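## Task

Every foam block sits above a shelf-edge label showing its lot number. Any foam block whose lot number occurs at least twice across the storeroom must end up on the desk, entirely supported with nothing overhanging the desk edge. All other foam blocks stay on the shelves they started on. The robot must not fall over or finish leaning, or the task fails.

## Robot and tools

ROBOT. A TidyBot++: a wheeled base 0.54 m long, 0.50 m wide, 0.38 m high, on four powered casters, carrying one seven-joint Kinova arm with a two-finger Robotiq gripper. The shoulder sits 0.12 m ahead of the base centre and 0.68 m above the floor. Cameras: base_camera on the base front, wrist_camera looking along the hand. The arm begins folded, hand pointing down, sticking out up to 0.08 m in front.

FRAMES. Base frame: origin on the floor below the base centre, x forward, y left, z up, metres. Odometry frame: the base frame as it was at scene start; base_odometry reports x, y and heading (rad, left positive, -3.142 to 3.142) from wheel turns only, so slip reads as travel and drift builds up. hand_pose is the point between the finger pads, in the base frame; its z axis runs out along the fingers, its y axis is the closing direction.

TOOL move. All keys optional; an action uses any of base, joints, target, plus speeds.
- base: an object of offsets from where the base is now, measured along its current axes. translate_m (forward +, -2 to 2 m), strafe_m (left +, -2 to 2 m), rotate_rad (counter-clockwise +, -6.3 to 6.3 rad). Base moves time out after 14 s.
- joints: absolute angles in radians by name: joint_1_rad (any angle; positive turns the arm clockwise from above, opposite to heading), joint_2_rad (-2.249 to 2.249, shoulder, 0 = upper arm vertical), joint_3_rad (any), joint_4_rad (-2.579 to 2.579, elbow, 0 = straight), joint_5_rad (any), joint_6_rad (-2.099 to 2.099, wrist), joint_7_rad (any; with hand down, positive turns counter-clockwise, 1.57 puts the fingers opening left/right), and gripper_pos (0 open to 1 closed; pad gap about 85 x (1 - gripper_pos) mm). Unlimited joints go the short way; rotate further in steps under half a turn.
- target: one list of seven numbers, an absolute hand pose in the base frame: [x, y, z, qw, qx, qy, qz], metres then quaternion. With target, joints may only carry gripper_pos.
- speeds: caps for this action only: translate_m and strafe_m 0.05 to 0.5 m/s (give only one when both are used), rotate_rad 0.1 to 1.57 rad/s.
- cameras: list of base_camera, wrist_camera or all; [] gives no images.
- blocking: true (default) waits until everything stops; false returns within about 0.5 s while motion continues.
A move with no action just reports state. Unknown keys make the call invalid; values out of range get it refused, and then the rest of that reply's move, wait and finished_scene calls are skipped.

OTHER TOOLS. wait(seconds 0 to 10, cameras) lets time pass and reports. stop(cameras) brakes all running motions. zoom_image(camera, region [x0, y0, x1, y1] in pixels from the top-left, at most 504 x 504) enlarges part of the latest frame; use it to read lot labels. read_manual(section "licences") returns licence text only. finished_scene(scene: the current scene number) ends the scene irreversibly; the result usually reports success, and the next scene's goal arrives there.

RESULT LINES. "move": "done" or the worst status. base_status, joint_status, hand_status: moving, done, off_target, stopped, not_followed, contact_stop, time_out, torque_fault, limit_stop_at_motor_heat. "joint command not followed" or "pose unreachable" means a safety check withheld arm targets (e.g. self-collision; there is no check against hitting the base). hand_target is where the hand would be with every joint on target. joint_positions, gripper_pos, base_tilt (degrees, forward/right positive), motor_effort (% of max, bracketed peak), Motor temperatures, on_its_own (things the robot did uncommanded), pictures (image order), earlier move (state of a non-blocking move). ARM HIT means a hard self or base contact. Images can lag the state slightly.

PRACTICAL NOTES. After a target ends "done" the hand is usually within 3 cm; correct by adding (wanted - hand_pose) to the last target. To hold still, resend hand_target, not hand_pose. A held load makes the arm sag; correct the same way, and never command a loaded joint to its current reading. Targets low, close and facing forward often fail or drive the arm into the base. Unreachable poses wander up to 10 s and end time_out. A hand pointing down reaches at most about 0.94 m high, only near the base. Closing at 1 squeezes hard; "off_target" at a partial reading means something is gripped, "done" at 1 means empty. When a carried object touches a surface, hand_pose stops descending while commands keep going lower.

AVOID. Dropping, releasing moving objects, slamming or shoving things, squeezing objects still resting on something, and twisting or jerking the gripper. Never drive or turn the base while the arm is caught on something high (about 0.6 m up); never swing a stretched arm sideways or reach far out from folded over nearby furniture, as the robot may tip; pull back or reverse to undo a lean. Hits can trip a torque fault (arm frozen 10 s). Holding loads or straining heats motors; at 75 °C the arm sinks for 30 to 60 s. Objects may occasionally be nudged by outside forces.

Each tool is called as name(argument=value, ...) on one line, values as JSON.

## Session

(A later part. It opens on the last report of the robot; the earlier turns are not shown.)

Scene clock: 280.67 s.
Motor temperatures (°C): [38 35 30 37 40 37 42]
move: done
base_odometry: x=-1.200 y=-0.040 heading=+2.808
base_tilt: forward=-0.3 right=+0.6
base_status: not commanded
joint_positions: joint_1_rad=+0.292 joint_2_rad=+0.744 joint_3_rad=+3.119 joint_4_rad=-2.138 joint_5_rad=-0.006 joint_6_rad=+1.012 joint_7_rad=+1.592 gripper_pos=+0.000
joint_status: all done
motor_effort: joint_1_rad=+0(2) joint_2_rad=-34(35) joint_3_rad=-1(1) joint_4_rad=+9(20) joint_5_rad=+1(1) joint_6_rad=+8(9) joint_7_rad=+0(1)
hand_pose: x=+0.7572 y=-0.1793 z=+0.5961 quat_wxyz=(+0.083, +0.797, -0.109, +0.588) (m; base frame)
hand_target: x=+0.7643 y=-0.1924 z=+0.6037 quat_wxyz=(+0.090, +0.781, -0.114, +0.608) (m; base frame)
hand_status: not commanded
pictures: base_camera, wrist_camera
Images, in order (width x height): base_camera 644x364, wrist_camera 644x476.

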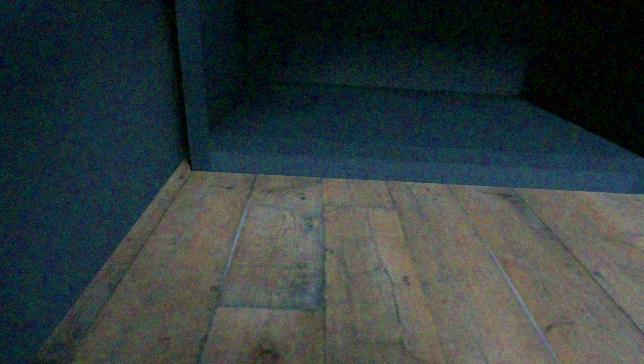

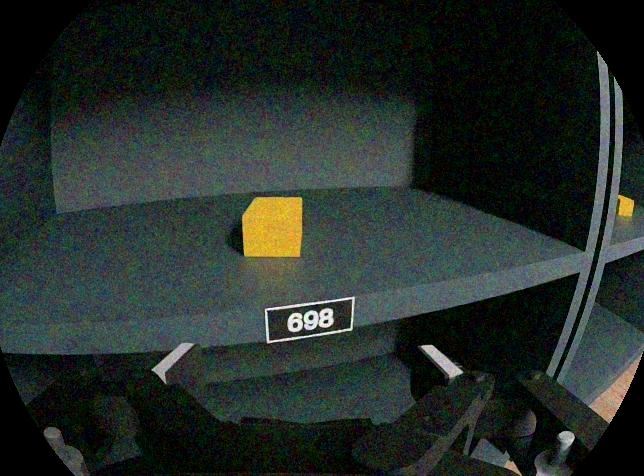

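move(joints={"joint_1_rad":0.25}, cameras=[])

move(base={"translate_m":0.16,"strafe_m":-0.04}, speeds={"translate_m":0.15})

Scene clock: 281.97 s.
Motor temperatures (°C): [38 35 30 37 40 37 42]
move: done
base_odometry: x=-1.200 y=-0.040 heading=+2.808
base_tilt: forward=-0.3 right=+0.6
base_status: not commanded
joint_positions: joint_1_rad=+0.258 joint_2_rad=+0.744 joint_3_rad=+3.119 joint_4_rad=-2.138 joint_5_rad=-0.006 joint_6_rad=+1.014 joint_7_rad=+1.592 gripper_pos=+0.000
joint_status: all done
motor_effort: joint_1_rad=+0(2) joint_2_rad=-34(35) joint_3_rad=-1(2) joint_4_rad=+10(10) joint_5_rad=+1(1) joint_6_rad=+9(9) joint_7_rad=+0(1)
hand_pose: x=+0.7631 y=-0.1575 z=+0.5966 quat_wxyz=(+0.073, +0.798, -0.096, +0.590) (m; base frame)
hand_target: x=+0.7747 y=-0.1533 z=+0.6037 quat_wxyz=(+0.072, +0.784, -0.091, +0.610) (m; base frame)
hand_status: not commanded
pictures: none
No camera images: "cameras" was empty.

Scene clock: 283.70 s.
Motor temperatures (°C): [38 35 30 37 40 37 42]
move: done
base_odometry: x=-1.339 y=+0.050 heading=+2.809
base_tilt: forward=-0.3 right=+0.6
base_status: done
joint_positions: joint_1_rad=+0.258 joint_2_rad=+0.745 joint_3_rad=+3.119 joint_4_rad=-2.130 joint_5_rad=-0.006 joint_6_rad=+1.016 joint_7_rad=+1.592 gripper_pos=+0.000
joint_status: not commanded
motor_effort: joint_1_rad=+0(2) joint_2_rad=-34(35) joint_3_rad=-1(1) joint_4_rad=+10(11) joint_5_rad=+1(1) joint_6_rad=+9(9) joint_7_rad=+0(1)
hand_pose: x=+0.7662 y=-0.1582 z=+0.5995 quat_wxyz=(+0.073, +0.796, -0.095, +0.594) (m; base frame)
hand_target: x=+0.7747 y=-0.1533 z=+0.6037 quat_wxyz=(+0.072, +0.784, -0.091, +0.610) (m; base frame)
hand_status: not commanded
pictures: base_camera, wrist_camera
Images, in order (width x height): base_camera 644x364, wrist_camera 644x476.

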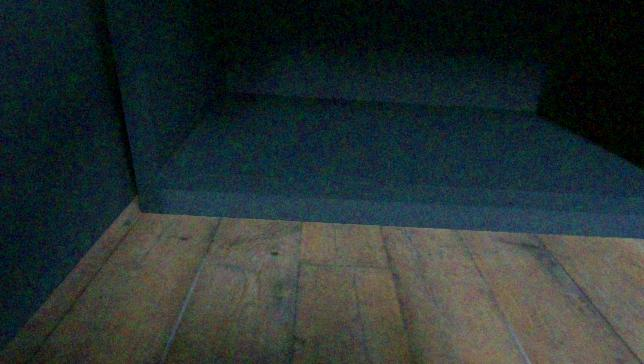

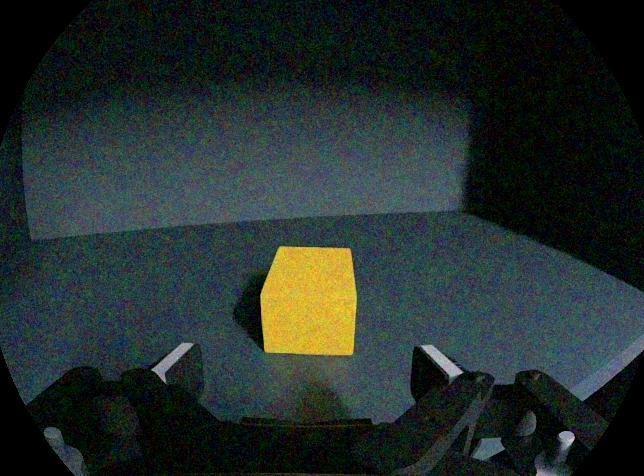

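move(base={"translate_m":0.106,"strafe_m":-0.026}, speeds={"translate_m":0.1})

Scene clock: 285.47 s.
Motor temperatures (°C): [38 36 30 37 40 37 42]
move: done
base_odometry: x=-1.431 y=+0.109 heading=+2.810
base_tilt: forward=-0.3 right=+0.6
base_status: done
joint_positions: joint_1_rad=+0.258 joint_2_rad=+0.746 joint_3_rad=+3.119 joint_4_rad=-2.128 joint_5_rad=-0.006 joint_6_rad=+1.017 joint_7_rad=+1.592 gripper_pos=+0.000
joint_status: not commanded
motor_effort: joint_1_rad=-1(3) joint_2_rad=-34(35) joint_3_rad=-1(2) joint_4_rad=+9(11) joint_5_rad=+1(1) joint_6_rad=+8(9) joint_7_rad=+0(1)
hand_pose: x=+0.7670 y=-0.1583 z=+0.6000 quat_wxyz=(+0.073, +0.795, -0.095, +0.594) (m; base frame)
hand_target: x=+0.7747 y=-0.1533 z=+0.6037 quat_wxyz=(+0.072, +0.784, -0.091, +0.610) (m; base frame)
hand_status: not commanded
pictures: base_camera, wrist_camera
Images, in order (width x height): base_camera 644x364, wrist_camera 644x476.

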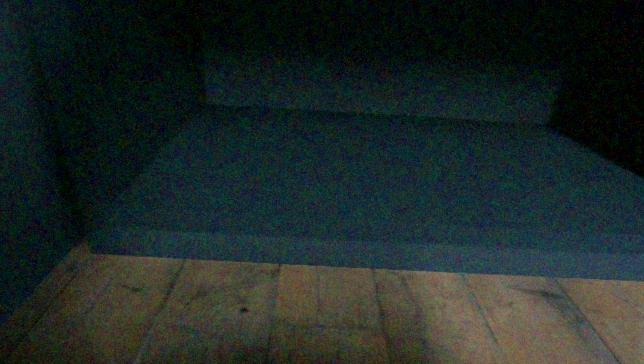

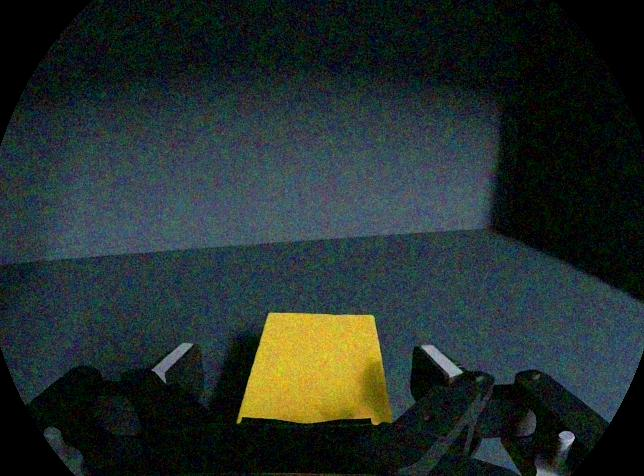

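move(joints={"gripper_pos":0.45}, cameras=[])

move(joints={"gripper_pos":0.65}, cameras=["wrist_camera"])

move(joints={"joint_2_rad":0.62,"joint_6_rad":0.9}, cameras=["wrist_camera"])

move(base={"translate_m":-0.5,"strafe_m":-0.1})

Scene clock: 286.50 s.
Motor temperatures (°C): [38 36 30 37 40 37 42]
move: done
base_odometry: x=-1.431 y=+0.109 heading=+2.810
base_tilt: forward=-0.3 right=+0.6
base_status: not commanded
joint_positions: joint_1_rad=+0.258 joint_2_rad=+0.746 joint_3_rad=+3.119 joint_4_rad=-2.128 joint_5_rad=-0.006 joint_6_rad=+1.021 joint_7_rad=+1.592 gripper_pos=+0.450
joint_status: all done
motor_effort: joint_1_rad=-1(1) joint_2_rad=-33(34) joint_3_rad=-1(1) joint_4_rad=+10(11) joint_5_rad=+1(1) joint_6_rad=+8(9) joint_7_rad=+0(1)
hand_pose: x=+0.7674 y=-0.1584 z=+0.6013 quat_wxyz=(+0.074, +0.794, -0.095, +0.596) (m; base frame)
hand_target: x=+0.7747 y=-0.1533 z=+0.6037 quat_wxyz=(+0.072, +0.784, -0.091, +0.610) (m; base frame)
hand_status: not commanded
pictures: none
No camera images: "cameras" was empty.

Scene clock: 287.13 s.
Motor temperatures (°C): [38 36 30 37 40 37 42]
move: done
base_odometry: x=-1.431 y=+0.109 heading=+2.810
base_tilt: forward=-0.3 right=+0.6
base_status: not commanded
joint_positions: joint_1_rad=+0.258 joint_2_rad=+0.746 joint_3_rad=+3.119 joint_4_rad=-2.128 joint_5_rad=-0.006 joint_6_rad=+1.023 joint_7_rad=+1.592 gripper_pos=+0.650
joint_status: all done
motor_effort: joint_1_rad=-1(1) joint_2_rad=-33(34) joint_3_rad=-1(1) joint_4_rad=+9(10) joint_5_rad=+1(2) joint_6_rad=+8(8) joint_7_rad=-1(1)
hand_pose: x=+0.7675 y=-0.1584 z=+0.6018 quat_wxyz=(+0.074, +0.793, -0.095, +0.597) (m; base frame)
hand_target: x=+0.7747 y=-0.1533 z=+0.6037 quat_wxyz=(+0.072, +0.784, -0.091, +0.610) (m; base frame)
hand_status: not commanded
pictures: wrist_camera
Images, in order (width x height): wrist_camera 644x476.

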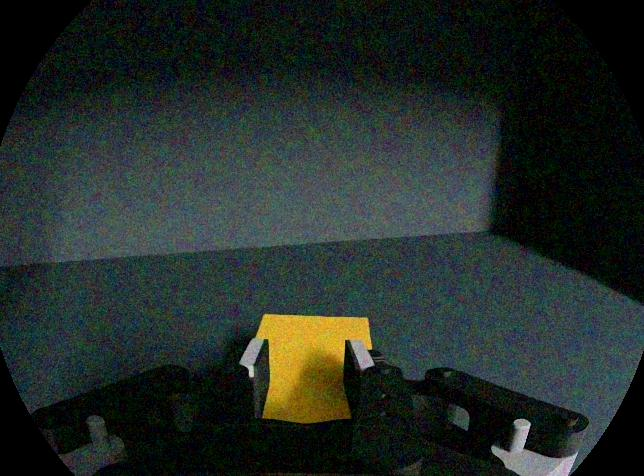

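Scene clock: 288.20 s.
Motor temperatures (°C): [38 36 30 37 40 37 42]
move: done
base_odometry: x=-1.431 y=+0.109 heading=+2.810
base_tilt: forward=-0.3 right=+0.6
base_status: not commanded
joint_positions: joint_1_rad=+0.258 joint_2_rad=+0.610 joint_3_rad=+3.119 joint_4_rad=-2.128 joint_5_rad=-0.006 joint_6_rad=+0.946 joint_7_rad=+1.592 gripper_pos=+0.650
joint_status: all done
motor_effort: joint_1_rad=+0(1) joint_2_rad=-32(36) joint_3_rad=-1(1) joint_4_rad=+12(12) joint_5_rad=+1(1) joint_6_rad=+9(9) joint_7_rad=+0(1)
hand_pose: x=+0.7680 y=-0.1582 z=+0.6695 quat_wxyz=(+0.077, +0.775, -0.092, +0.620) (m; base frame)
hand_target: x=+0.7696 y=-0.1513 z=+0.6532 quat_wxyz=(+0.071, +0.790, -0.089, +0.603) (m; base frame)
hand_status: not commanded
pictures: wrist_camera
Images, in order (width x height): wrist_camera 644x476.

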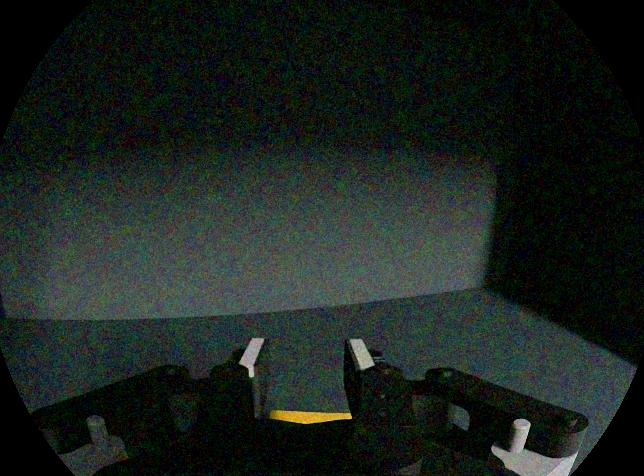

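Scene clock: 290.60 s.
Motor temperatures (°C): [38 36 30 37 40 37 42]
move: done
base_odometry: x=-0.925 y=+0.041 heading=+2.810
base_tilt: forward=-0.3 right=+0.6
base_status: done
joint_positions: joint_1_rad=+0.256 joint_2_rad=+0.610 joint_3_rad=+3.119 joint_4_rad=-2.128 joint_5_rad=-0.006 joint_6_rad=+0.944 joint_7_rad=+1.592 gripper_pos=+0.650
joint_status: not commanded
motor_effort: joint_1_rad=+0(2) joint_2_rad=-33(34) joint_3_rad=-1(2) joint_4_rad=+12(14) joint_5_rad=+1(1) joint_6_rad=+9(9) joint_7_rad=+0(1)
hand_pose: x=+0.7682 y=-0.1572 z=+0.6693 quat_wxyz=(+0.076, +0.776, -0.091, +0.620) (m; base frame)
hand_target: x=+0.7696 y=-0.1513 z=+0.6532 quat_wxyz=(+0.071, +0.790, -0.089, +0.603) (m; base frame)
hand_status: not commanded
pictures: base_camera, wrist_camera
Images, in order (width x height): base_camera 644x364, wrist_camera 644x476.

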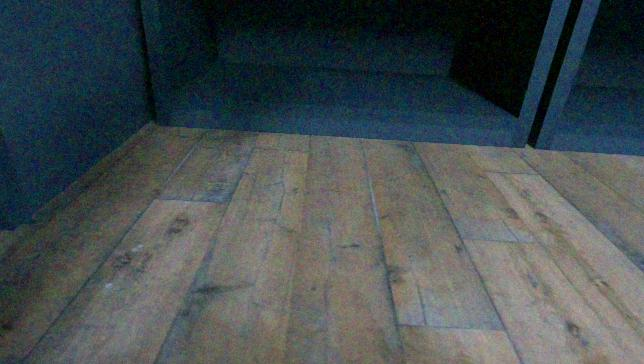

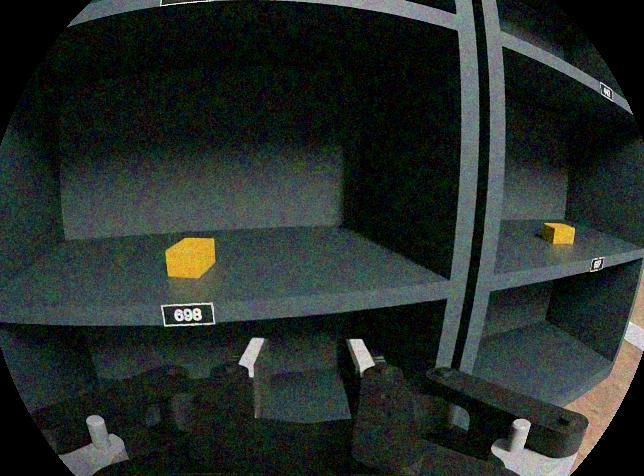

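move(joints={"joint_2_rad":0.87,"joint_6_rad":1.16,"gripper_pos":0}, cameras=[])

move(base={"translate_m":0.37,"strafe_m":0.115}, speeds={"translate_m":0.25})

Scene clock: 292.23 s.
Motor temperatures (°C): [38 36 30 37 40 37 42]
move: done
base_odometry: x=-0.925 y=+0.041 heading=+2.810
base_tilt: forward=-0.3 right=+0.6
base_status: not commanded
joint_positions: joint_1_rad=+0.256 joint_2_rad=+0.850 joint_3_rad=+3.119 joint_4_rad=-2.128 joint_5_rad=-0.006 joint_6_rad=+1.103 joint_7_rad=+1.592 gripper_pos=+0.000
joint_status: all done
motor_effort: joint_1_rad=-1(1) joint_2_rad=-34(37) joint_3_rad=-1(1) joint_4_rad=+8(13) joint_5_rad=+1(1) joint_6_rad=+8(10) joint_7_rad=+0(1)
hand_pose: x=+0.7644 y=-0.1569 z=+0.5562 quat_wxyz=(+0.072, +0.800, -0.096, +0.587) (m; base frame)
hand_target: x=+0.7719 y=-0.1531 z=+0.5636 quat_wxyz=(+0.071, +0.787, -0.092, +0.606) (m; base frame)
hand_status: not commanded
pictures: none
No camera images: "cameras" was empty.

Scene clock: 294.67 s.
Motor temperatures (°C): [37 36 30 37 40 37 42]
move: done
base_odometry: x=-1.312 y=+0.053 heading=+2.811
base_tilt: forward=-0.3 right=+0.6
base_status: done
joint_positions: joint_1_rad=+0.256 joint_2_rad=+0.851 joint_3_rad=+3.119 joint_4_rad=-2.127 joint_5_rad=-0.006 joint_6_rad=+1.107 joint_7_rad=+1.592 gripper_pos=+0.000
joint_status: not commanded
motor_effort: joint_1_rad=-1(3) joint_2_rad=-35(37) joint_3_rad=-1(2) joint_4_rad=+7(10) joint_5_rad=+1(2) joint_6_rad=+9(9) joint_7_rad=+0(0)
hand_pose: x=+0.7649 y=-0.1568 z=+0.5573 quat_wxyz=(+0.072, +0.799, -0.096, +0.589) (m; base frame)
hand_target: x=+0.7719 y=-0.1531 z=+0.5636 quat_wxyz=(+0.071, +0.787, -0.092, +0.606) (m; base frame)
hand_status: not commanded
pictures: base_camera, wrist_camera
Images, in order (width x height): base_camera 644x364, wrist_camera 644x476.

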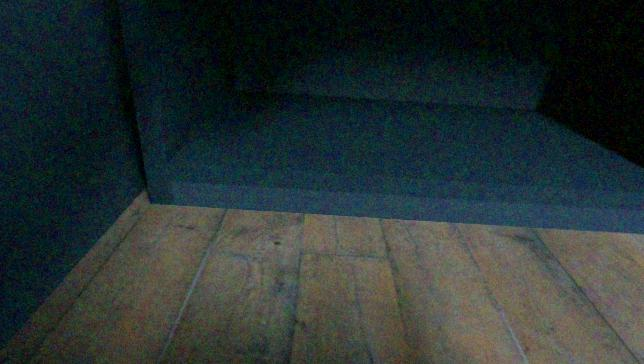

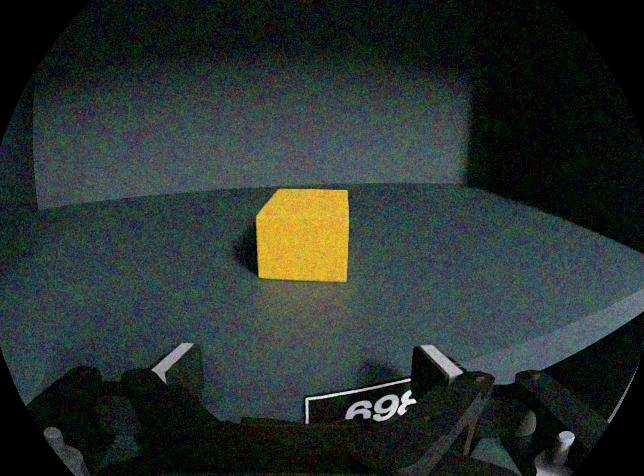

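move(joints={"joint_2_rad":0.82,"joint_6_rad":1.12}, cameras=[])

move(base={"translate_m":0.07,"strafe_m":-0.018}, speeds={"translate_m":0.1}, cameras=["wrist_camera"])

move(base={"translate_m":0.06,"strafe_m":-0.016}, speeds={"translate_m":0.1}, cameras=["wrist_camera"])

Scene clock: 295.83 s.
Motor temperatures (°C): [37 36 30 37 40 37 42]
move: done
base_odometry: x=-1.312 y=+0.053 heading=+2.811
base_tilt: forward=-0.3 right=+0.6
base_status: not commanded
joint_positions: joint_1_rad=+0.256 joint_2_rad=+0.813 joint_3_rad=+3.119 joint_4_rad=-2.127 joint_5_rad=-0.006 joint_6_rad=+1.107 joint_7_rad=+1.592 gripper_pos=+0.000
joint_status: all done
motor_effort: joint_1_rad=-1(1) joint_2_rad=-35(37) joint_3_rad=-1(1) joint_4_rad=+8(9) joint_5_rad=+1(1) joint_6_rad=+9(9) joint_7_rad=+0(1)
hand_pose: x=+0.7690 y=-0.1579 z=+0.5823 quat_wxyz=(+0.074, +0.788, -0.094, +0.604) (m; base frame)
hand_target: x=+0.7741 y=-0.1534 z=+0.5852 quat_wxyz=(+0.072, +0.784, -0.091, +0.610) (m; base frame)
hand_status: not commanded
pictures: none
No camera images: "cameras" was empty.

Scene clock: 297.10 s.
Motor temperatures (°C): [37 36 30 37 40 37 42]
move: done
base_odometry: x=-1.373 y=+0.092 heading=+2.811
base_tilt: forward=-0.3 right=+0.6
base_status: done
joint_positions: joint_1_rad=+0.256 joint_2_rad=+0.813 joint_3_rad=+3.119 joint_4_rad=-2.127 joint_5_rad=-0.006 joint_6_rad=+1.107 joint_7_rad=+1.592 gripper_pos=+0.000
joint_status: not commanded
motor_effort: joint_1_rad=+0(2) joint_2_rad=-35(36) joint_3_rad=-1(2) joint_4_rad=+9(10) joint_5_rad=+1(1) joint_6_rad=+8(9) joint_7_rad=+0(1)
hand_pose: x=+0.7692 y=-0.1579 z=+0.5828 quat_wxyz=(+0.074, +0.788, -0.094, +0.604) (m; base frame)
hand_target: x=+0.7741 y=-0.1534 z=+0.5852 quat_wxyz=(+0.072, +0.784, -0.091, +0.610) (m; base frame)
hand_status: not commanded
pictures: wrist_camera
Images, in order (width x height): wrist_camera 644x476.

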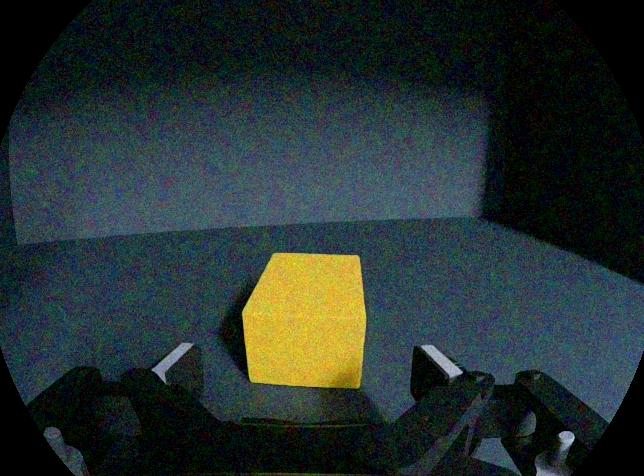

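Scene clock: 298.27 s.
Motor temperatures (°C): [37 36 30 37 40 37 42]
move: done
base_odometry: x=-1.425 y=+0.127 heading=+2.812
base_tilt: forward=-0.3 right=+0.6
base_status: done
joint_positions: joint_1_rad=+0.256 joint_2_rad=+0.812 joint_3_rad=+3.119 joint_4_rad=-2.126 joint_5_rad=-0.006 joint_6_rad=+1.107 joint_7_rad=+1.592 gripper_pos=+0.000
joint_status: not commanded
motor_effort: joint_1_rad=-1(2) joint_2_rad=-34(36) joint_3_rad=-1(2) joint_4_rad=+8(10) joint_5_rad=+1(1) joint_6_rad=+8(9) joint_7_rad=+0(1)
hand_pose: x=+0.7695 y=-0.1579 z=+0.5832 quat_wxyz=(+0.074, +0.787, -0.094, +0.605) (m; base frame)
hand_target: x=+0.7741 y=-0.1534 z=+0.5852 quat_wxyz=(+0.072, +0.784, -0.091, +0.610) (m; base frame)
hand_status: not commanded
pictures: wrist_camera
Images, in order (width x height): wrist_camera 644x476.

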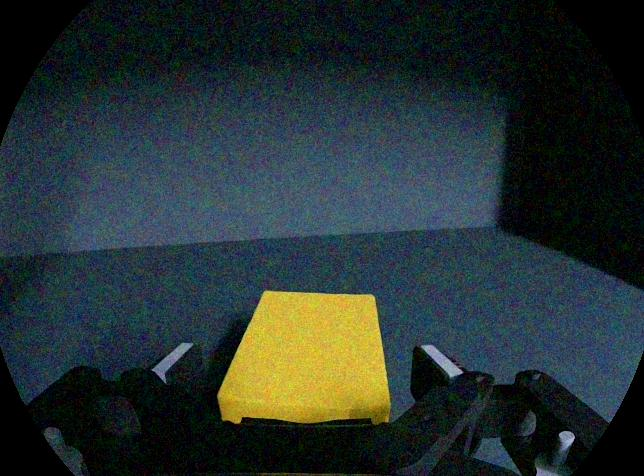

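move(joints={"joint_2_rad":0.87,"joint_6_rad":1.15}, cameras=["wrist_camera"])

move(joints={"gripper_pos":0.45}, cameras=["wrist_camera"])

Scene clock: 299.23 s.
Motor temperatures (°C): [37 36 30 37 40 37 42]
move: done
base_odometry: x=-1.425 y=+0.127 heading=+2.812
base_tilt: forward=-0.3 right=+0.6
base_status: not commanded
joint_positions: joint_1_rad=+0.256 joint_2_rad=+0.847 joint_3_rad=+3.119 joint_4_rad=-2.126 joint_5_rad=-0.006 joint_6_rad=+1.112 joint_7_rad=+1.592 gripper_pos=+0.000
joint_status: all done
motor_effort: joint_1_rad=+0(1) joint_2_rad=-36(36) joint_3_rad=-1(1) joint_4_rad=+8(9) joint_5_rad=+1(1) joint_6_rad=+8(10) joint_7_rad=+0(1)
hand_pose: x=+0.7664 y=-0.1571 z=+0.5620 quat_wxyz=(+0.073, +0.796, -0.095, +0.593) (m; base frame)
hand_target: x=+0.7711 y=-0.1528 z=+0.5606 quat_wxyz=(+0.071, +0.790, -0.092, +0.603) (m; base frame)
hand_status: not commanded
pictures: wrist_camera
Images, in order (width x height): wrist_camera 644x476.

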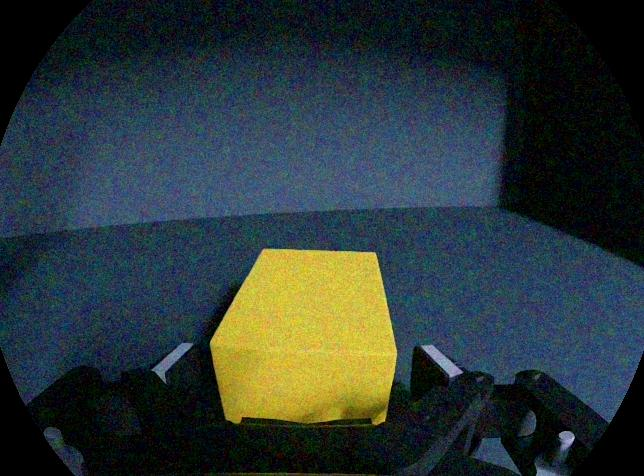

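Scene clock: 300.03 s.
Motor temperatures (°C): [37 36 30 37 40 37 42]
move: off_target
base_odometry: x=-1.425 y=+0.127 heading=+2.812
base_tilt: forward=-0.3 right=+0.6
base_status: not commanded
joint_positions: joint_1_rad=+0.256 joint_2_rad=+0.847 joint_3_rad=+3.119 joint_4_rad=-2.126 joint_5_rad=-0.006 joint_6_rad=+1.114 joint_7_rad=+1.592 gripper_pos=+0.397
joint_status: gripper_pos off_target (ended at +0.397, target +0.450)
motor_effort: joint_1_rad=-1(1) joint_2_rad=-35(35) joint_3_rad=-1(1) joint_4_rad=+8(8) joint_5_rad=+1(1) joint_6_rad=+8(9) joint_7_rad=+0(1)
hand_pose: x=+0.7665 y=-0.1572 z=+0.5626 quat_wxyz=(+0.073, +0.795, -0.095, +0.594) (m; base frame)
hand_target: x=+0.7711 y=-0.1528 z=+0.5606 quat_wxyz=(+0.071, +0.790, -0.092, +0.603) (m; base frame)
hand_status: not commanded
pictures: wrist_camera
Images, in order (width x height): wrist_camera 644x476.

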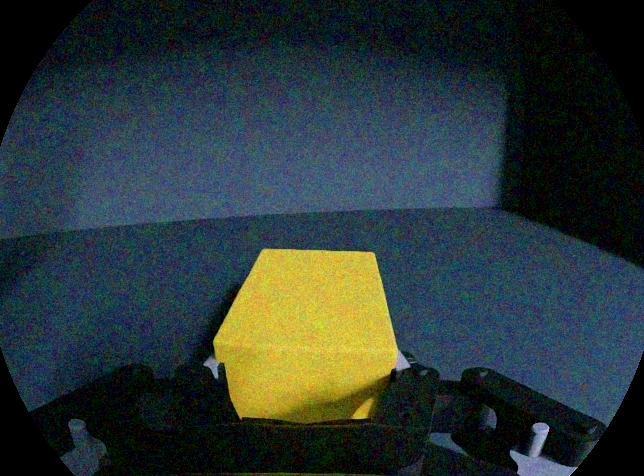

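move(joints={"gripper_pos":0.65}, cameras=[])

move(joints={"joint_2_rad":0.7,"joint_6_rad":0.98}, cameras=["wrist_camera"])

move(base={"translate_m":-0.7,"strafe_m":-0.2}, cameras=[])

move(joints={"joint_1_rad":0.02,"joint_2_rad":-0.6,"joint_4_rad":-1.87,"joint_6_rad":-0.3})

Scene clock: 300.93 s.
Motor temperatures (°C): [37 36 30 37 40 37 42]
move: off_target
base_odometry: x=-1.425 y=+0.127 heading=+2.812
base_tilt: forward=-0.3 right=+0.6
base_status: not commanded
joint_positions: joint_1_rad=+0.256 joint_2_rad=+0.847 joint_3_rad=+3.119 joint_4_rad=-2.126 joint_5_rad=-0.006 joint_6_rad=+1.114 joint_7_rad=+1.592 gripper_pos=+0.397
joint_status: gripper_pos off_target (ended at +0.397, target +0.650)
motor_effort: joint_1_rad=-1(1) joint_2_rad=-34(35) joint_3_rad=-1(1) joint_4_rad=+7(9) joint_5_rad=+1(1) joint_6_rad=+8(9) joint_7_rad=+0(1)
hand_pose: x=+0.7665 y=-0.1572 z=+0.5626 quat_wxyz=(+0.073, +0.795, -0.095, +0.594) (m; base frame)
hand_target: x=+0.7711 y=-0.1528 z=+0.5606 quat_wxyz=(+0.071, +0.790, -0.092, +0.603) (m; base frame)
hand_status: not commanded
pictures: none
No camera images: "cameras" was empty.

Scene clock: 302.30 s.
Motor temperatures (°C): [37 36 30 37 40 37 42]
move: done
base_odometry: x=-1.425 y=+0.126 heading=+2.812
base_tilt: forward=-0.3 right=+0.6
base_status: not commanded
joint_positions: joint_1_rad=+0.256 joint_2_rad=+0.690 joint_3_rad=+3.119 joint_4_rad=-2.126 joint_5_rad=-0.006 joint_6_rad=+1.027 joint_7_rad=+1.592 gripper_pos=+0.397
joint_status: all done
motor_effort: joint_1_rad=+0(1) joint_2_rad=-34(38) joint_3_rad=+0(1) joint_4_rad=+11(12) joint_5_rad=+1(1) joint_6_rad=+9(10) joint_7_rad=+0(1)
hand_pose: x=+0.7722 y=-0.1583 z=+0.6413 quat_wxyz=(+0.076, +0.775, -0.092, +0.621) (m; base frame)
hand_target: x=+0.7725 y=-0.1524 z=+0.6237 quat_wxyz=(+0.070, +0.790, -0.090, +0.603) (m; base frame)
hand_status: not commanded
pictures: wrist_camera
Images, in order (width x height): wrist_camera 644x476.

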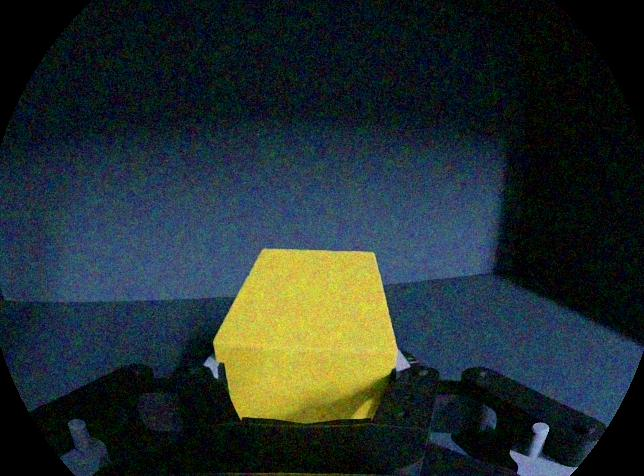

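Scene clock: 305.13 s.
Motor temperatures (°C): [37 36 30 37 40 37 42]
move: done
base_odometry: x=-0.698 y=+0.089 heading=+2.812
base_tilt: forward=-0.3 right=+0.6
base_status: done
joint_positions: joint_1_rad=+0.254 joint_2_rad=+0.690 joint_3_rad=+3.119 joint_4_rad=-2.126 joint_5_rad=-0.006 joint_6_rad=+1.023 joint_7_rad=+1.592 gripper_pos=+0.397
joint_status: not commanded
motor_effort: joint_1_rad=-1(3) joint_2_rad=-34(35) joint_3_rad=-1(2) joint_4_rad=+11(12) joint_5_rad=+1(1) joint_6_rad=+9(10) joint_7_rad=+0(1)
hand_pose: x=+0.7722 y=-0.1573 z=+0.6403 quat_wxyz=(+0.076, +0.776, -0.091, +0.620) (m; base frame)
hand_target: x=+0.7725 y=-0.1524 z=+0.6237 quat_wxyz=(+0.070, +0.790, -0.090, +0.603) (m; base frame)
hand_status: not commanded
pictures: none
No camera images: "cameras" was empty.

Scene clock: 308.03 s.
Motor temperatures (°C): [37 36 30 37 40 37 42]
move: done
base_odometry: x=-0.698 y=+0.089 heading=+2.812
base_tilt: forward=-0.4 right=+0.6
base_status: not commanded
joint_positions: joint_1_rad=+0.040 joint_2_rad=-0.591 joint_3_rad=+3.119 joint_4_rad=-1.885 joint_5_rad=-0.006 joint_6_rad=-0.251 joint_7_rad=+1.592 gripper_pos=+0.397
joint_status: all done
motor_effort: joint_1_rad=-1(1) joint_2_rad=+0(36) joint_3_rad=+1(1) joint_4_rad=+23(23) joint_5_rad=+1(1) joint_6_rad=+9(10) joint_7_rad=+0(1)
hand_pose: x=+0.4978 y=-0.0006 z=+1.1251 quat_wxyz=(+0.017, +0.698, +0.003, +0.716) (m; base frame)
hand_target: x=+0.4928 y=+0.0084 z=+1.1222 quat_wxyz=(+0.010, +0.707, +0.012, +0.707) (m; base frame)
hand_status: not commanded
pictures: base_camera, wrist_camera
Images, in order (width x height): base_camera 644x364, wrist_camera 644x476.

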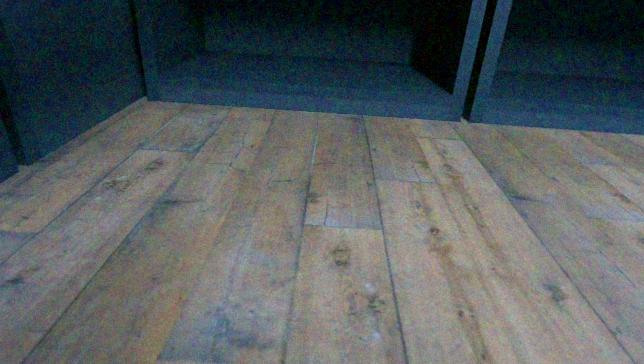

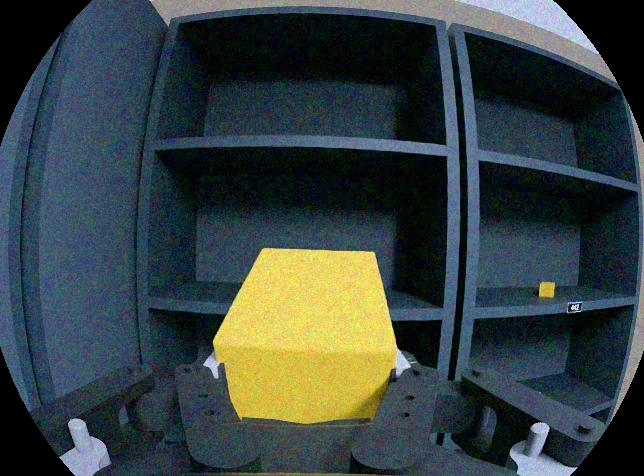

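move(base={"translate_m":-1.9}, cameras=[])

move(base={"translate_m":-0.42}, joints={"joint_1_rad":1.57,"joint_2_rad":-0.3,"joint_4_rad":-2.1,"joint_6_rad":-0.1}, cameras=[])

move(joints={"joint_1_rad":1.9})

Scene clock: 313.30 s.
Motor temperatures (°C): [37 36 30 37 40 37 42]
move: done
base_odometry: x=+1.100 y=-0.526 heading=+2.812
base_tilt: forward=-0.4 right=+0.6
base_status: done
joint_positions: joint_1_rad=+0.040 joint_2_rad=-0.598 joint_3_rad=+3.119 joint_4_rad=-1.883 joint_5_rad=-0.006 joint_6_rad=-0.256 joint_7_rad=+1.592 gripper_pos=+0.397
joint_status: not commanded
motor_effort: joint_1_rad=-1(1) joint_2_rad=-1(5) joint_3_rad=+1(1) joint_4_rad=+22(23) joint_5_rad=+1(1) joint_6_rad=+9(10) joint_7_rad=+0(1)
hand_pose: x=+0.4950 y=-0.0004 z=+1.1268 quat_wxyz=(+0.017, +0.697, +0.003, +0.717) (m; base frame)
hand_target: x=+0.4928 y=+0.0084 z=+1.1222 quat_wxyz=(+0.010, +0.707, +0.012, +0.707) (m; base frame)
hand_status: not commanded
pictures: none
No camera images: "cameras" was empty.

Scene clock: 316.07 s.
Motor temperatures (°C): [37 36 30 37 40 37 42]
move: done
base_odometry: x=+1.498 y=-0.661 heading=+2.812
base_tilt: forward=-0.3 right=+0.6
base_status: done
joint_positions: joint_1_rad=+1.552 joint_2_rad=-0.320 joint_3_rad=+3.119 joint_4_rad=-2.069 joint_5_rad=-0.006 joint_6_rad=-0.158 joint_7_rad=+1.592 gripper_pos=+0.397
joint_status: all done
motor_effort: joint_1_rad=+0(2) joint_2_rad=-9(11) joint_3_rad=+1(2) joint_4_rad=+22(24) joint_5_rad=+1(1) joint_6_rad=+8(10) joint_7_rad=+0(1)
hand_pose: x=+0.1413 y=-0.4702 z=+0.9227 quat_wxyz=(+0.406, +0.594, -0.559, +0.413) (m; base frame)
hand_target: x=+0.1341 y=-0.4759 z=+0.9116 quat_wxyz=(+0.412, +0.589, -0.562, +0.411) (m; base frame)
hand_status: not commanded
pictures: none
No camera images: "cameras" was empty.

Scene clock: 317.50 s.
Motor temperatures (°C): [37 36 30 37 40 37 42]
move: done
base_odometry: x=+1.498 y=-0.661 heading=+2.812
base_tilt: forward=-0.4 right=+0.6
base_status: not commanded
joint_positions: joint_1_rad=+1.882 joint_2_rad=-0.320 joint_3_rad=+3.119 joint_4_rad=-2.069 joint_5_rad=-0.006 joint_6_rad=-0.157 joint_7_rad=+1.592 gripper_pos=+0.397
joint_status: all done
motor_effort: joint_1_rad=-1(2) joint_2_rad=-10(11) joint_3_rad=+1(2) joint_4_rad=+22(23) joint_5_rad=+1(1) joint_6_rad=+9(9) joint_7_rad=+0(1)
hand_pose: x=-0.0124 y=-0.4520 z=+0.9229 quat_wxyz=(+0.469, +0.494, -0.649, +0.340) (m; base frame)
hand_target: x=-0.0209 y=-0.4551 z=+0.9116 quat_wxyz=(+0.473, +0.488, -0.651, +0.338) (m; base frame)
hand_status: not commanded
pictures: base_camera, wrist_camera
Images, in order (width x height): base_camera 644x364, wrist_camera 644x476.

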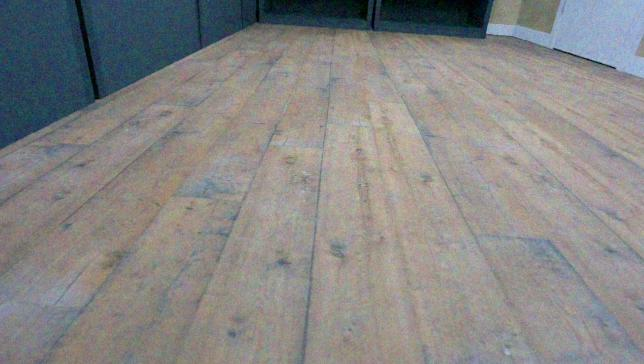

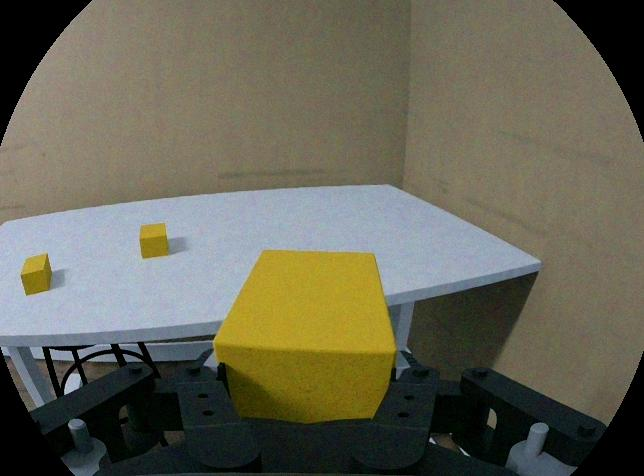

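move(base={"strafe_m":-0.36}, cameras=[])

move(joints={"joint_2_rad":0.377,"joint_4_rad":-1.5,"joint_6_rad":0.06})

move(joints={"joint_2_rad":0.52,"joint_4_rad":-1.66,"joint_6_rad":0.35}, cameras=[])

move(joints={"joint_2_rad":0.59,"joint_4_rad":-1.7,"joint_6_rad":0.46}, cameras=[])

move(joints={"joint_2_rad":0.62,"joint_4_rad":-1.7,"joint_6_rad":0.49}, cameras=["wrist_camera"])

Scene clock: 319.87 s.
Motor temperatures (°C): [37 36 30 37 40 37 42]
move: done
base_odometry: x=+1.614 y=-0.320 heading=+2.812
base_tilt: forward=-0.4 right=+0.6
base_status: done
joint_positions: joint_1_rad=+1.883 joint_2_rad=-0.306 joint_3_rad=+3.119 joint_4_rad=-2.072 joint_5_rad=-0.006 joint_6_rad=-0.153 joint_7_rad=+1.592 gripper_pos=+0.397
joint_status: not commanded
motor_effort: joint_1_rad=+0(1) joint_2_rad=-11(13) joint_3_rad=+1(1) joint_4_rad=+22(23) joint_5_rad=+1(1) joint_6_rad=+9(9) joint_7_rad=+0(1)
hand_pose: x=-0.0138 y=-0.4551 z=+0.9158 quat_wxyz=(+0.464, +0.496, -0.652, +0.337) (m; base frame)
hand_target: x=-0.0209 y=-0.4551 z=+0.9116 quat_wxyz=(+0.473, +0.488, -0.651, +0.338) (m; base frame)
hand_status: not commanded
pictures: none
No camera images: "cameras" was empty.

Scene clock: 321.80 s.
Motor temperatures (°C): [37 36 30 37 40 37 42]
move: done
base_odometry: x=+1.614 y=-0.320 heading=+2.812
base_tilt: forward=-0.4 right=+0.6
base_status: not commanded
joint_positions: joint_1_rad=+1.883 joint_2_rad=+0.358 joint_3_rad=+3.119 joint_4_rad=-1.518 joint_5_rad=-0.006 joint_6_rad=+0.001 joint_7_rad=+1.592 gripper_pos=+0.397
joint_status: all done
motor_effort: joint_1_rad=+0(1) joint_2_rad=-34(36) joint_3_rad=+0(1) joint_4_rad=+21(24) joint_5_rad=+1(1) joint_6_rad=+9(10) joint_7_rad=+0(1)
hand_pose: x=-0.0947 y=-0.7126 z=+0.8890 quat_wxyz=(+0.476, +0.484, -0.644, +0.353) (m; base frame)
hand_target: x=-0.1093 y=-0.7210 z=+0.9026 quat_wxyz=(+0.497, +0.469, -0.634, +0.362) (m; base frame)
hand_status: not commanded
pictures: base_camera, wrist_camera
Images, in order (width x height): base_camera 644x364, wrist_camera 644x476.

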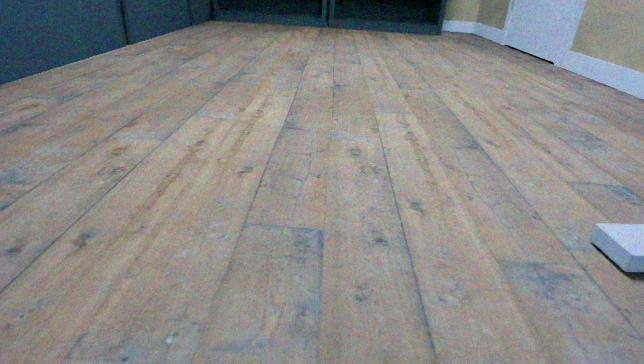

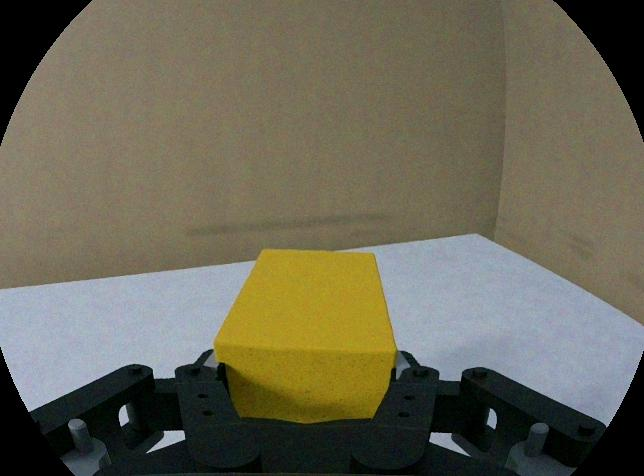

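Scene clock: 323.27 s.
Motor temperatures (°C): [37 36 30 37 40 37 42]
move: done
base_odometry: x=+1.614 y=-0.320 heading=+2.812
base_tilt: forward=-0.4 right=+0.6
base_status: not commanded
joint_positions: joint_1_rad=+1.883 joint_2_rad=+0.510 joint_3_rad=+3.119 joint_4_rad=-1.643 joint_5_rad=-0.006 joint_6_rad=+0.292 joint_7_rad=+1.592 gripper_pos=+0.397
joint_status: all done
motor_effort: joint_1_rad=+0(1) joint_2_rad=-38(41) joint_3_rad=-1(1) joint_4_rad=+19(22) joint_5_rad=+1(1) joint_6_rad=+9(10) joint_7_rad=+0(1)
hand_pose: x=-0.1022 y=-0.7335 z=+0.7877 quat_wxyz=(+0.480, +0.480, -0.642, +0.356) (m; base frame)
hand_target: x=-0.1136 y=-0.7314 z=+0.7875 quat_wxyz=(+0.493, +0.470, -0.638, +0.360) (m; base frame)
hand_status: not commanded
pictures: none
No camera images: "cameras" was empty.

Scene clock: 324.43 s.
Motor temperatures (°C): [37 36 30 37 40 37 42]
move: done
base_odometry: x=+1.614 y=-0.320 heading=+2.812
base_tilt: forward=-0.4 right=+0.6
base_status: not commanded
joint_positions: joint_1_rad=+1.883 joint_2_rad=+0.570 joint_3_rad=+3.119 joint_4_rad=-1.675 joint_5_rad=-0.006 joint_6_rad=+0.407 joint_7_rad=+1.592 gripper_pos=+0.397
joint_status: all done
motor_effort: joint_1_rad=+0(1) joint_2_rad=-38(40) joint_3_rad=-1(1) joint_4_rad=+18(21) joint_5_rad=+1(1) joint_6_rad=+9(10) joint_7_rad=+0(1)
hand_pose: x=-0.1045 y=-0.7396 z=+0.7580 quat_wxyz=(+0.488, +0.476, -0.637, +0.361) (m; base frame)
hand_target: x=-0.1151 y=-0.7349 z=+0.7448 quat_wxyz=(+0.493, +0.469, -0.639, +0.360) (m; base frame)
hand_status: not commanded
pictures: none
No camera images: "cameras" was empty.

Scene clock: 325.13 s.
Motor temperatures (°C): [37 36 30 37 40 37 42]
move: done
base_odometry: x=+1.614 y=-0.321 heading=+2.812
base_tilt: forward=-0.3 right=+0.6
base_status: not commanded
joint_positions: joint_1_rad=+1.883 joint_2_rad=+0.591 joint_3_rad=+3.119 joint_4_rad=-1.675 joint_5_rad=-0.006 joint_6_rad=+0.439 joint_7_rad=+1.592 gripper_pos=+0.397
joint_status: all done
motor_effort: joint_1_rad=-1(1) joint_2_rad=-37(39) joint_3_rad=-1(1) joint_4_rad=+18(20) joint_5_rad=+1(1) joint_6_rad=+8(9) joint_7_rad=+0(1)
hand_pose: x=-0.1059 y=-0.7435 z=+0.7511 quat_wxyz=(+0.491, +0.473, -0.635, +0.364) (m; base frame)
hand_target: x=-0.1165 y=-0.7387 z=+0.7307 quat_wxyz=(+0.492, +0.469, -0.639, +0.360) (m; base frame)
hand_status: not commanded
pictures: wrist_camera
Images, in order (width x height): wrist_camera 644x476.

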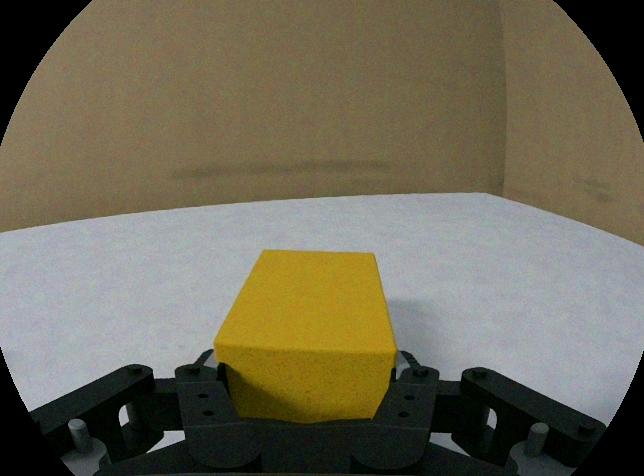

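move(joints={"joint_2_rad":0.645,"joint_4_rad":-1.7,"joint_6_rad":0.5}, cameras=[])

move(joints={"joint_2_rad":0.67,"joint_4_rad":-1.7,"joint_6_rad":0.52}, cameras=["wrist_camera"])

Scene clock: 325.87 s.
Motor temperatures (°C): [37 36 30 37 40 37 42]
move: off_target
base_odometry: x=+1.614 y=-0.321 heading=+2.812
base_tilt: forward=-0.4 right=+0.6
base_status: not commanded
joint_positions: joint_1_rad=+1.883 joint_2_rad=+0.598 joint_3_rad=+3.119 joint_4_rad=-1.675 joint_5_rad=-0.006 joint_6_rad=+0.455 joint_7_rad=+1.592 gripper_pos=+0.397
joint_status: joint_2_rad off_target (ended at +0.598, target +0.645); the others done
motor_effort: joint_1_rad=+0(1) joint_2_rad=-35(37) joint_3_rad=-1(1) joint_4_rad=+17(18) joint_5_rad=+1(1) joint_6_rad=+8(9) joint_7_rad=+0(1)
hand_pose: x=-0.1065 y=-0.7451 z=+0.7510 quat_wxyz=(+0.494, +0.471, -0.632, +0.366) (m; base frame)
hand_target: x=-0.1172 y=-0.7404 z=+0.7143 quat_wxyz=(+0.488, +0.471, -0.643, +0.356) (m; base frame)
hand_status: not commanded
pictures: none
No camera images: "cameras" was empty.

Scene clock: 326.50 s.
Motor temperatures (°C): [37 36 30 37 40 37 42]
move: off_target
base_odometry: x=+1.614 y=-0.321 heading=+2.812
base_tilt: forward=-0.3 right=+0.6
base_status: not commanded
joint_positions: joint_1_rad=+1.883 joint_2_rad=+0.609 joint_3_rad=+3.119 joint_4_rad=-1.675 joint_5_rad=-0.006 joint_6_rad=+0.484 joint_7_rad=+1.592 gripper_pos=+0.397
joint_status: joint_2_rad off_target (ended at +0.609, target +0.670); the others done
motor_effort: joint_1_rad=+0(0) joint_2_rad=-33(34) joint_3_rad=+0(1) joint_4_rad=+17(18) joint_5_rad=+1(1) joint_6_rad=+6(9) joint_7_rad=-1(1)
hand_pose: x=-0.1075 y=-0.7478 z=+0.7510 quat_wxyz=(+0.500, +0.468, -0.628, +0.370) (m; base frame)
hand_target: x=-0.1180 y=-0.7426 z=+0.7008 quat_wxyz=(+0.486, +0.472, -0.644, +0.355) (m; base frame)
hand_status: not commanded
pictures: wrist_camera
Images, in order (width x height): wrist_camera 644x476.

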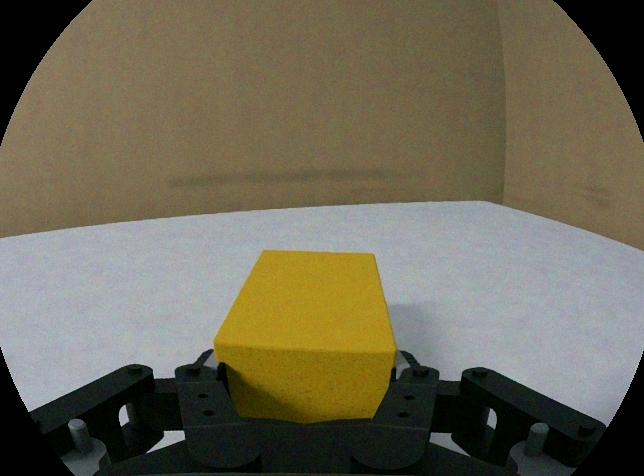

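Contact. Release and retreat.

move(joints={"joint_2_rad":0.63,"joint_6_rad":0.49,"gripper_pos":0.28}, cameras=[])

move(joints={"gripper_pos":0.0}, cameras=[])

move(base={"strafe_m":0.25,"translate_m":0.08}, speeds={"strafe_m":0.2})

move(joints={"joint_2_rad":-0.3,"joint_4_rad":-2.1,"joint_6_rad":0.0})

Scene clock: 327.43 s.
Motor temperatures (°C): [37 36 30 37 40 37 42]
move: done
base_odometry: x=+1.614 y=-0.321 heading=+2.812
base_tilt: forward=-0.3 right=+0.6
base_status: not commanded
joint_positions: joint_1_rad=+1.883 joint_2_rad=+0.610 joint_3_rad=+3.119 joint_4_rad=-1.676 joint_5_rad=-0.006 joint_6_rad=+0.484 joint_7_rad=+1.592 gripper_pos=+0.280
joint_status: all done
motor_effort: joint_1_rad=+0(1) joint_2_rad=-38(39) joint_3_rad=+0(1) joint_4_rad=+18(19) joint_5_rad=+1(1) joint_6_rad=+8(10) joint_7_rad=+0(1)
hand_pose: x=-0.1074 y=-0.7476 z=+0.7498 quat_wxyz=(+0.499, +0.468, -0.628, +0.369) (m; base frame)
hand_target: x=-0.1167 y=-0.7391 z=+0.7229 quat_wxyz=(+0.489, +0.471, -0.641, +0.357) (m; base frame)
hand_status: not commanded
pictures: none
No camera images: "cameras" was empty.

Scene clock: 328.10 s.
Motor temperatures (°C): [37 36 30 37 40 37 42]
move: done
base_odometry: x=+1.614 y=-0.321 heading=+2.812
base_tilt: forward=-0.3 right=+0.6
base_status: not commanded
joint_positions: joint_1_rad=+1.883 joint_2_rad=+0.610 joint_3_rad=+3.119 joint_4_rad=-1.676 joint_5_rad=-0.006 joint_6_rad=+0.484 joint_7_rad=+1.592 gripper_pos=+0.000
joint_status: all done
motor_effort: joint_1_rad=+0(1) joint_2_rad=-38(39) joint_3_rad=-1(1) joint_4_rad=+18(19) joint_5_rad=+1(1) joint_6_rad=+8(9) joint_7_rad=+0(0)
hand_pose: x=-0.1074 y=-0.7476 z=+0.7498 quat_wxyz=(+0.499, +0.468, -0.628, +0.369) (m; base frame)
hand_target: x=-0.1167 y=-0.7391 z=+0.7229 quat_wxyz=(+0.489, +0.471, -0.641, +0.357) (m; base frame)
hand_status: not commanded
pictures: none
No camera images: "cameras" was empty.

Scene clock: 330.13 s.
Motor temperatures (°C): [37 36 30 37 40 37 42]
move: done
base_odometry: x=+1.457 y=-0.531 heading=+2.812
base_tilt: forward=-0.4 right=+0.6
base_status: done
joint_positions: joint_1_rad=+1.886 joint_2_rad=+0.610 joint_3_rad=+3.119 joint_4_rad=-1.677 joint_5_rad=-0.006 joint_6_rad=+0.484 joint_7_rad=+1.592 gripper_pos=+0.000
joint_status: not commanded
motor_effort: joint_1_rad=-1(3) joint_2_rad=-39(42) joint_3_rad=-1(2) joint_4_rad=+18(20) joint_5_rad=+1(1) joint_6_rad=+8(9) joint_7_rad=+0(1)
hand_pose: x=-0.1096 y=-0.7466 z=+0.7485 quat_wxyz=(+0.499, +0.468, -0.630, +0.368) (m; base frame)
hand_target: x=-0.1167 y=-0.7391 z=+0.7229 quat_wxyz=(+0.489, +0.471, -0.641, +0.357) (m; base frame)
hand_status: not commanded
pictures: base_camera, wrist_camera
Images, in order (width x height): base_camera 644x364, wrist_camera 644x476.

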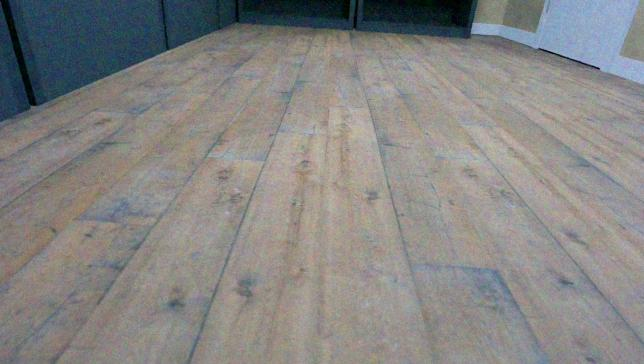

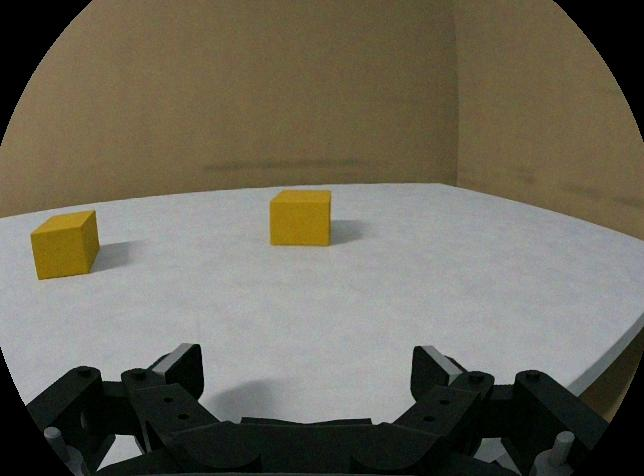

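Scene clock: 332.37 s.
Motor temperatures (°C): [37 36 30 37 40 37 42]
move: done
base_odometry: x=+1.457 y=-0.531 heading=+2.812
base_tilt: forward=-0.3 right=+0.6
base_status: not commanded
joint_positions: joint_1_rad=+1.886 joint_2_rad=-0.293 joint_3_rad=+3.119 joint_4_rad=-2.068 joint_5_rad=-0.006 joint_6_rad=+0.051 joint_7_rad=+1.592 gripper_pos=+0.000
joint_status: all done
motor_effort: joint_1_rad=+0(1) joint_2_rad=-10(41) joint_3_rad=+1(1) joint_4_rad=+22(23) joint_5_rad=+1(1) joint_6_rad=+8(10) joint_7_rad=+0(1)
hand_pose: x=-0.0209 y=-0.4735 z=+0.9732 quat_wxyz=(+0.527, +0.459, -0.605, +0.382) (m; base frame)
hand_target: x=-0.0234 y=-0.4633 z=+0.9415 quat_wxyz=(+0.506, +0.470, -0.626, +0.361) (m; base frame)
hand_status: not commanded
pictures: base_camera, wrist_camera
Images, in order (width x height): base_camera 644x364, wrist_camera 644x476.

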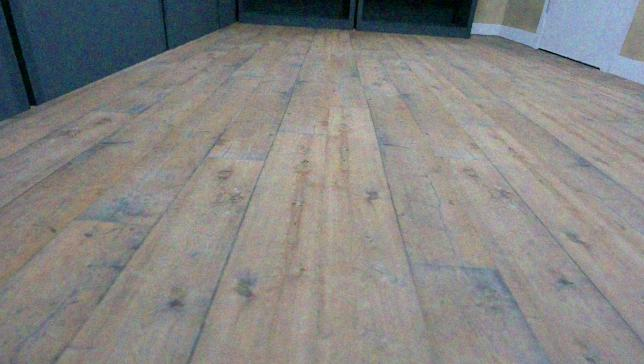

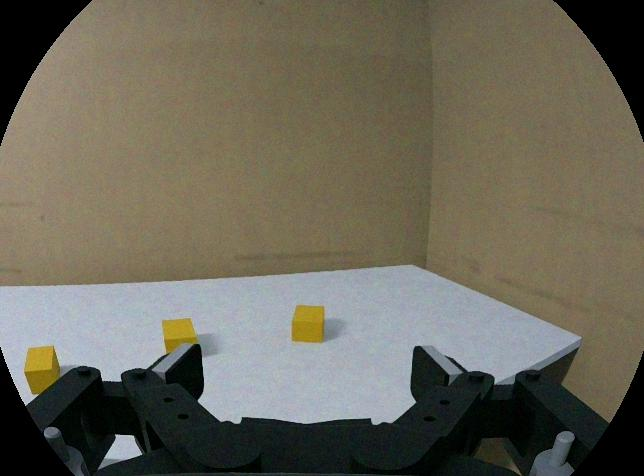

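finished_scene(scene=2)

The scene is finished: the task was done.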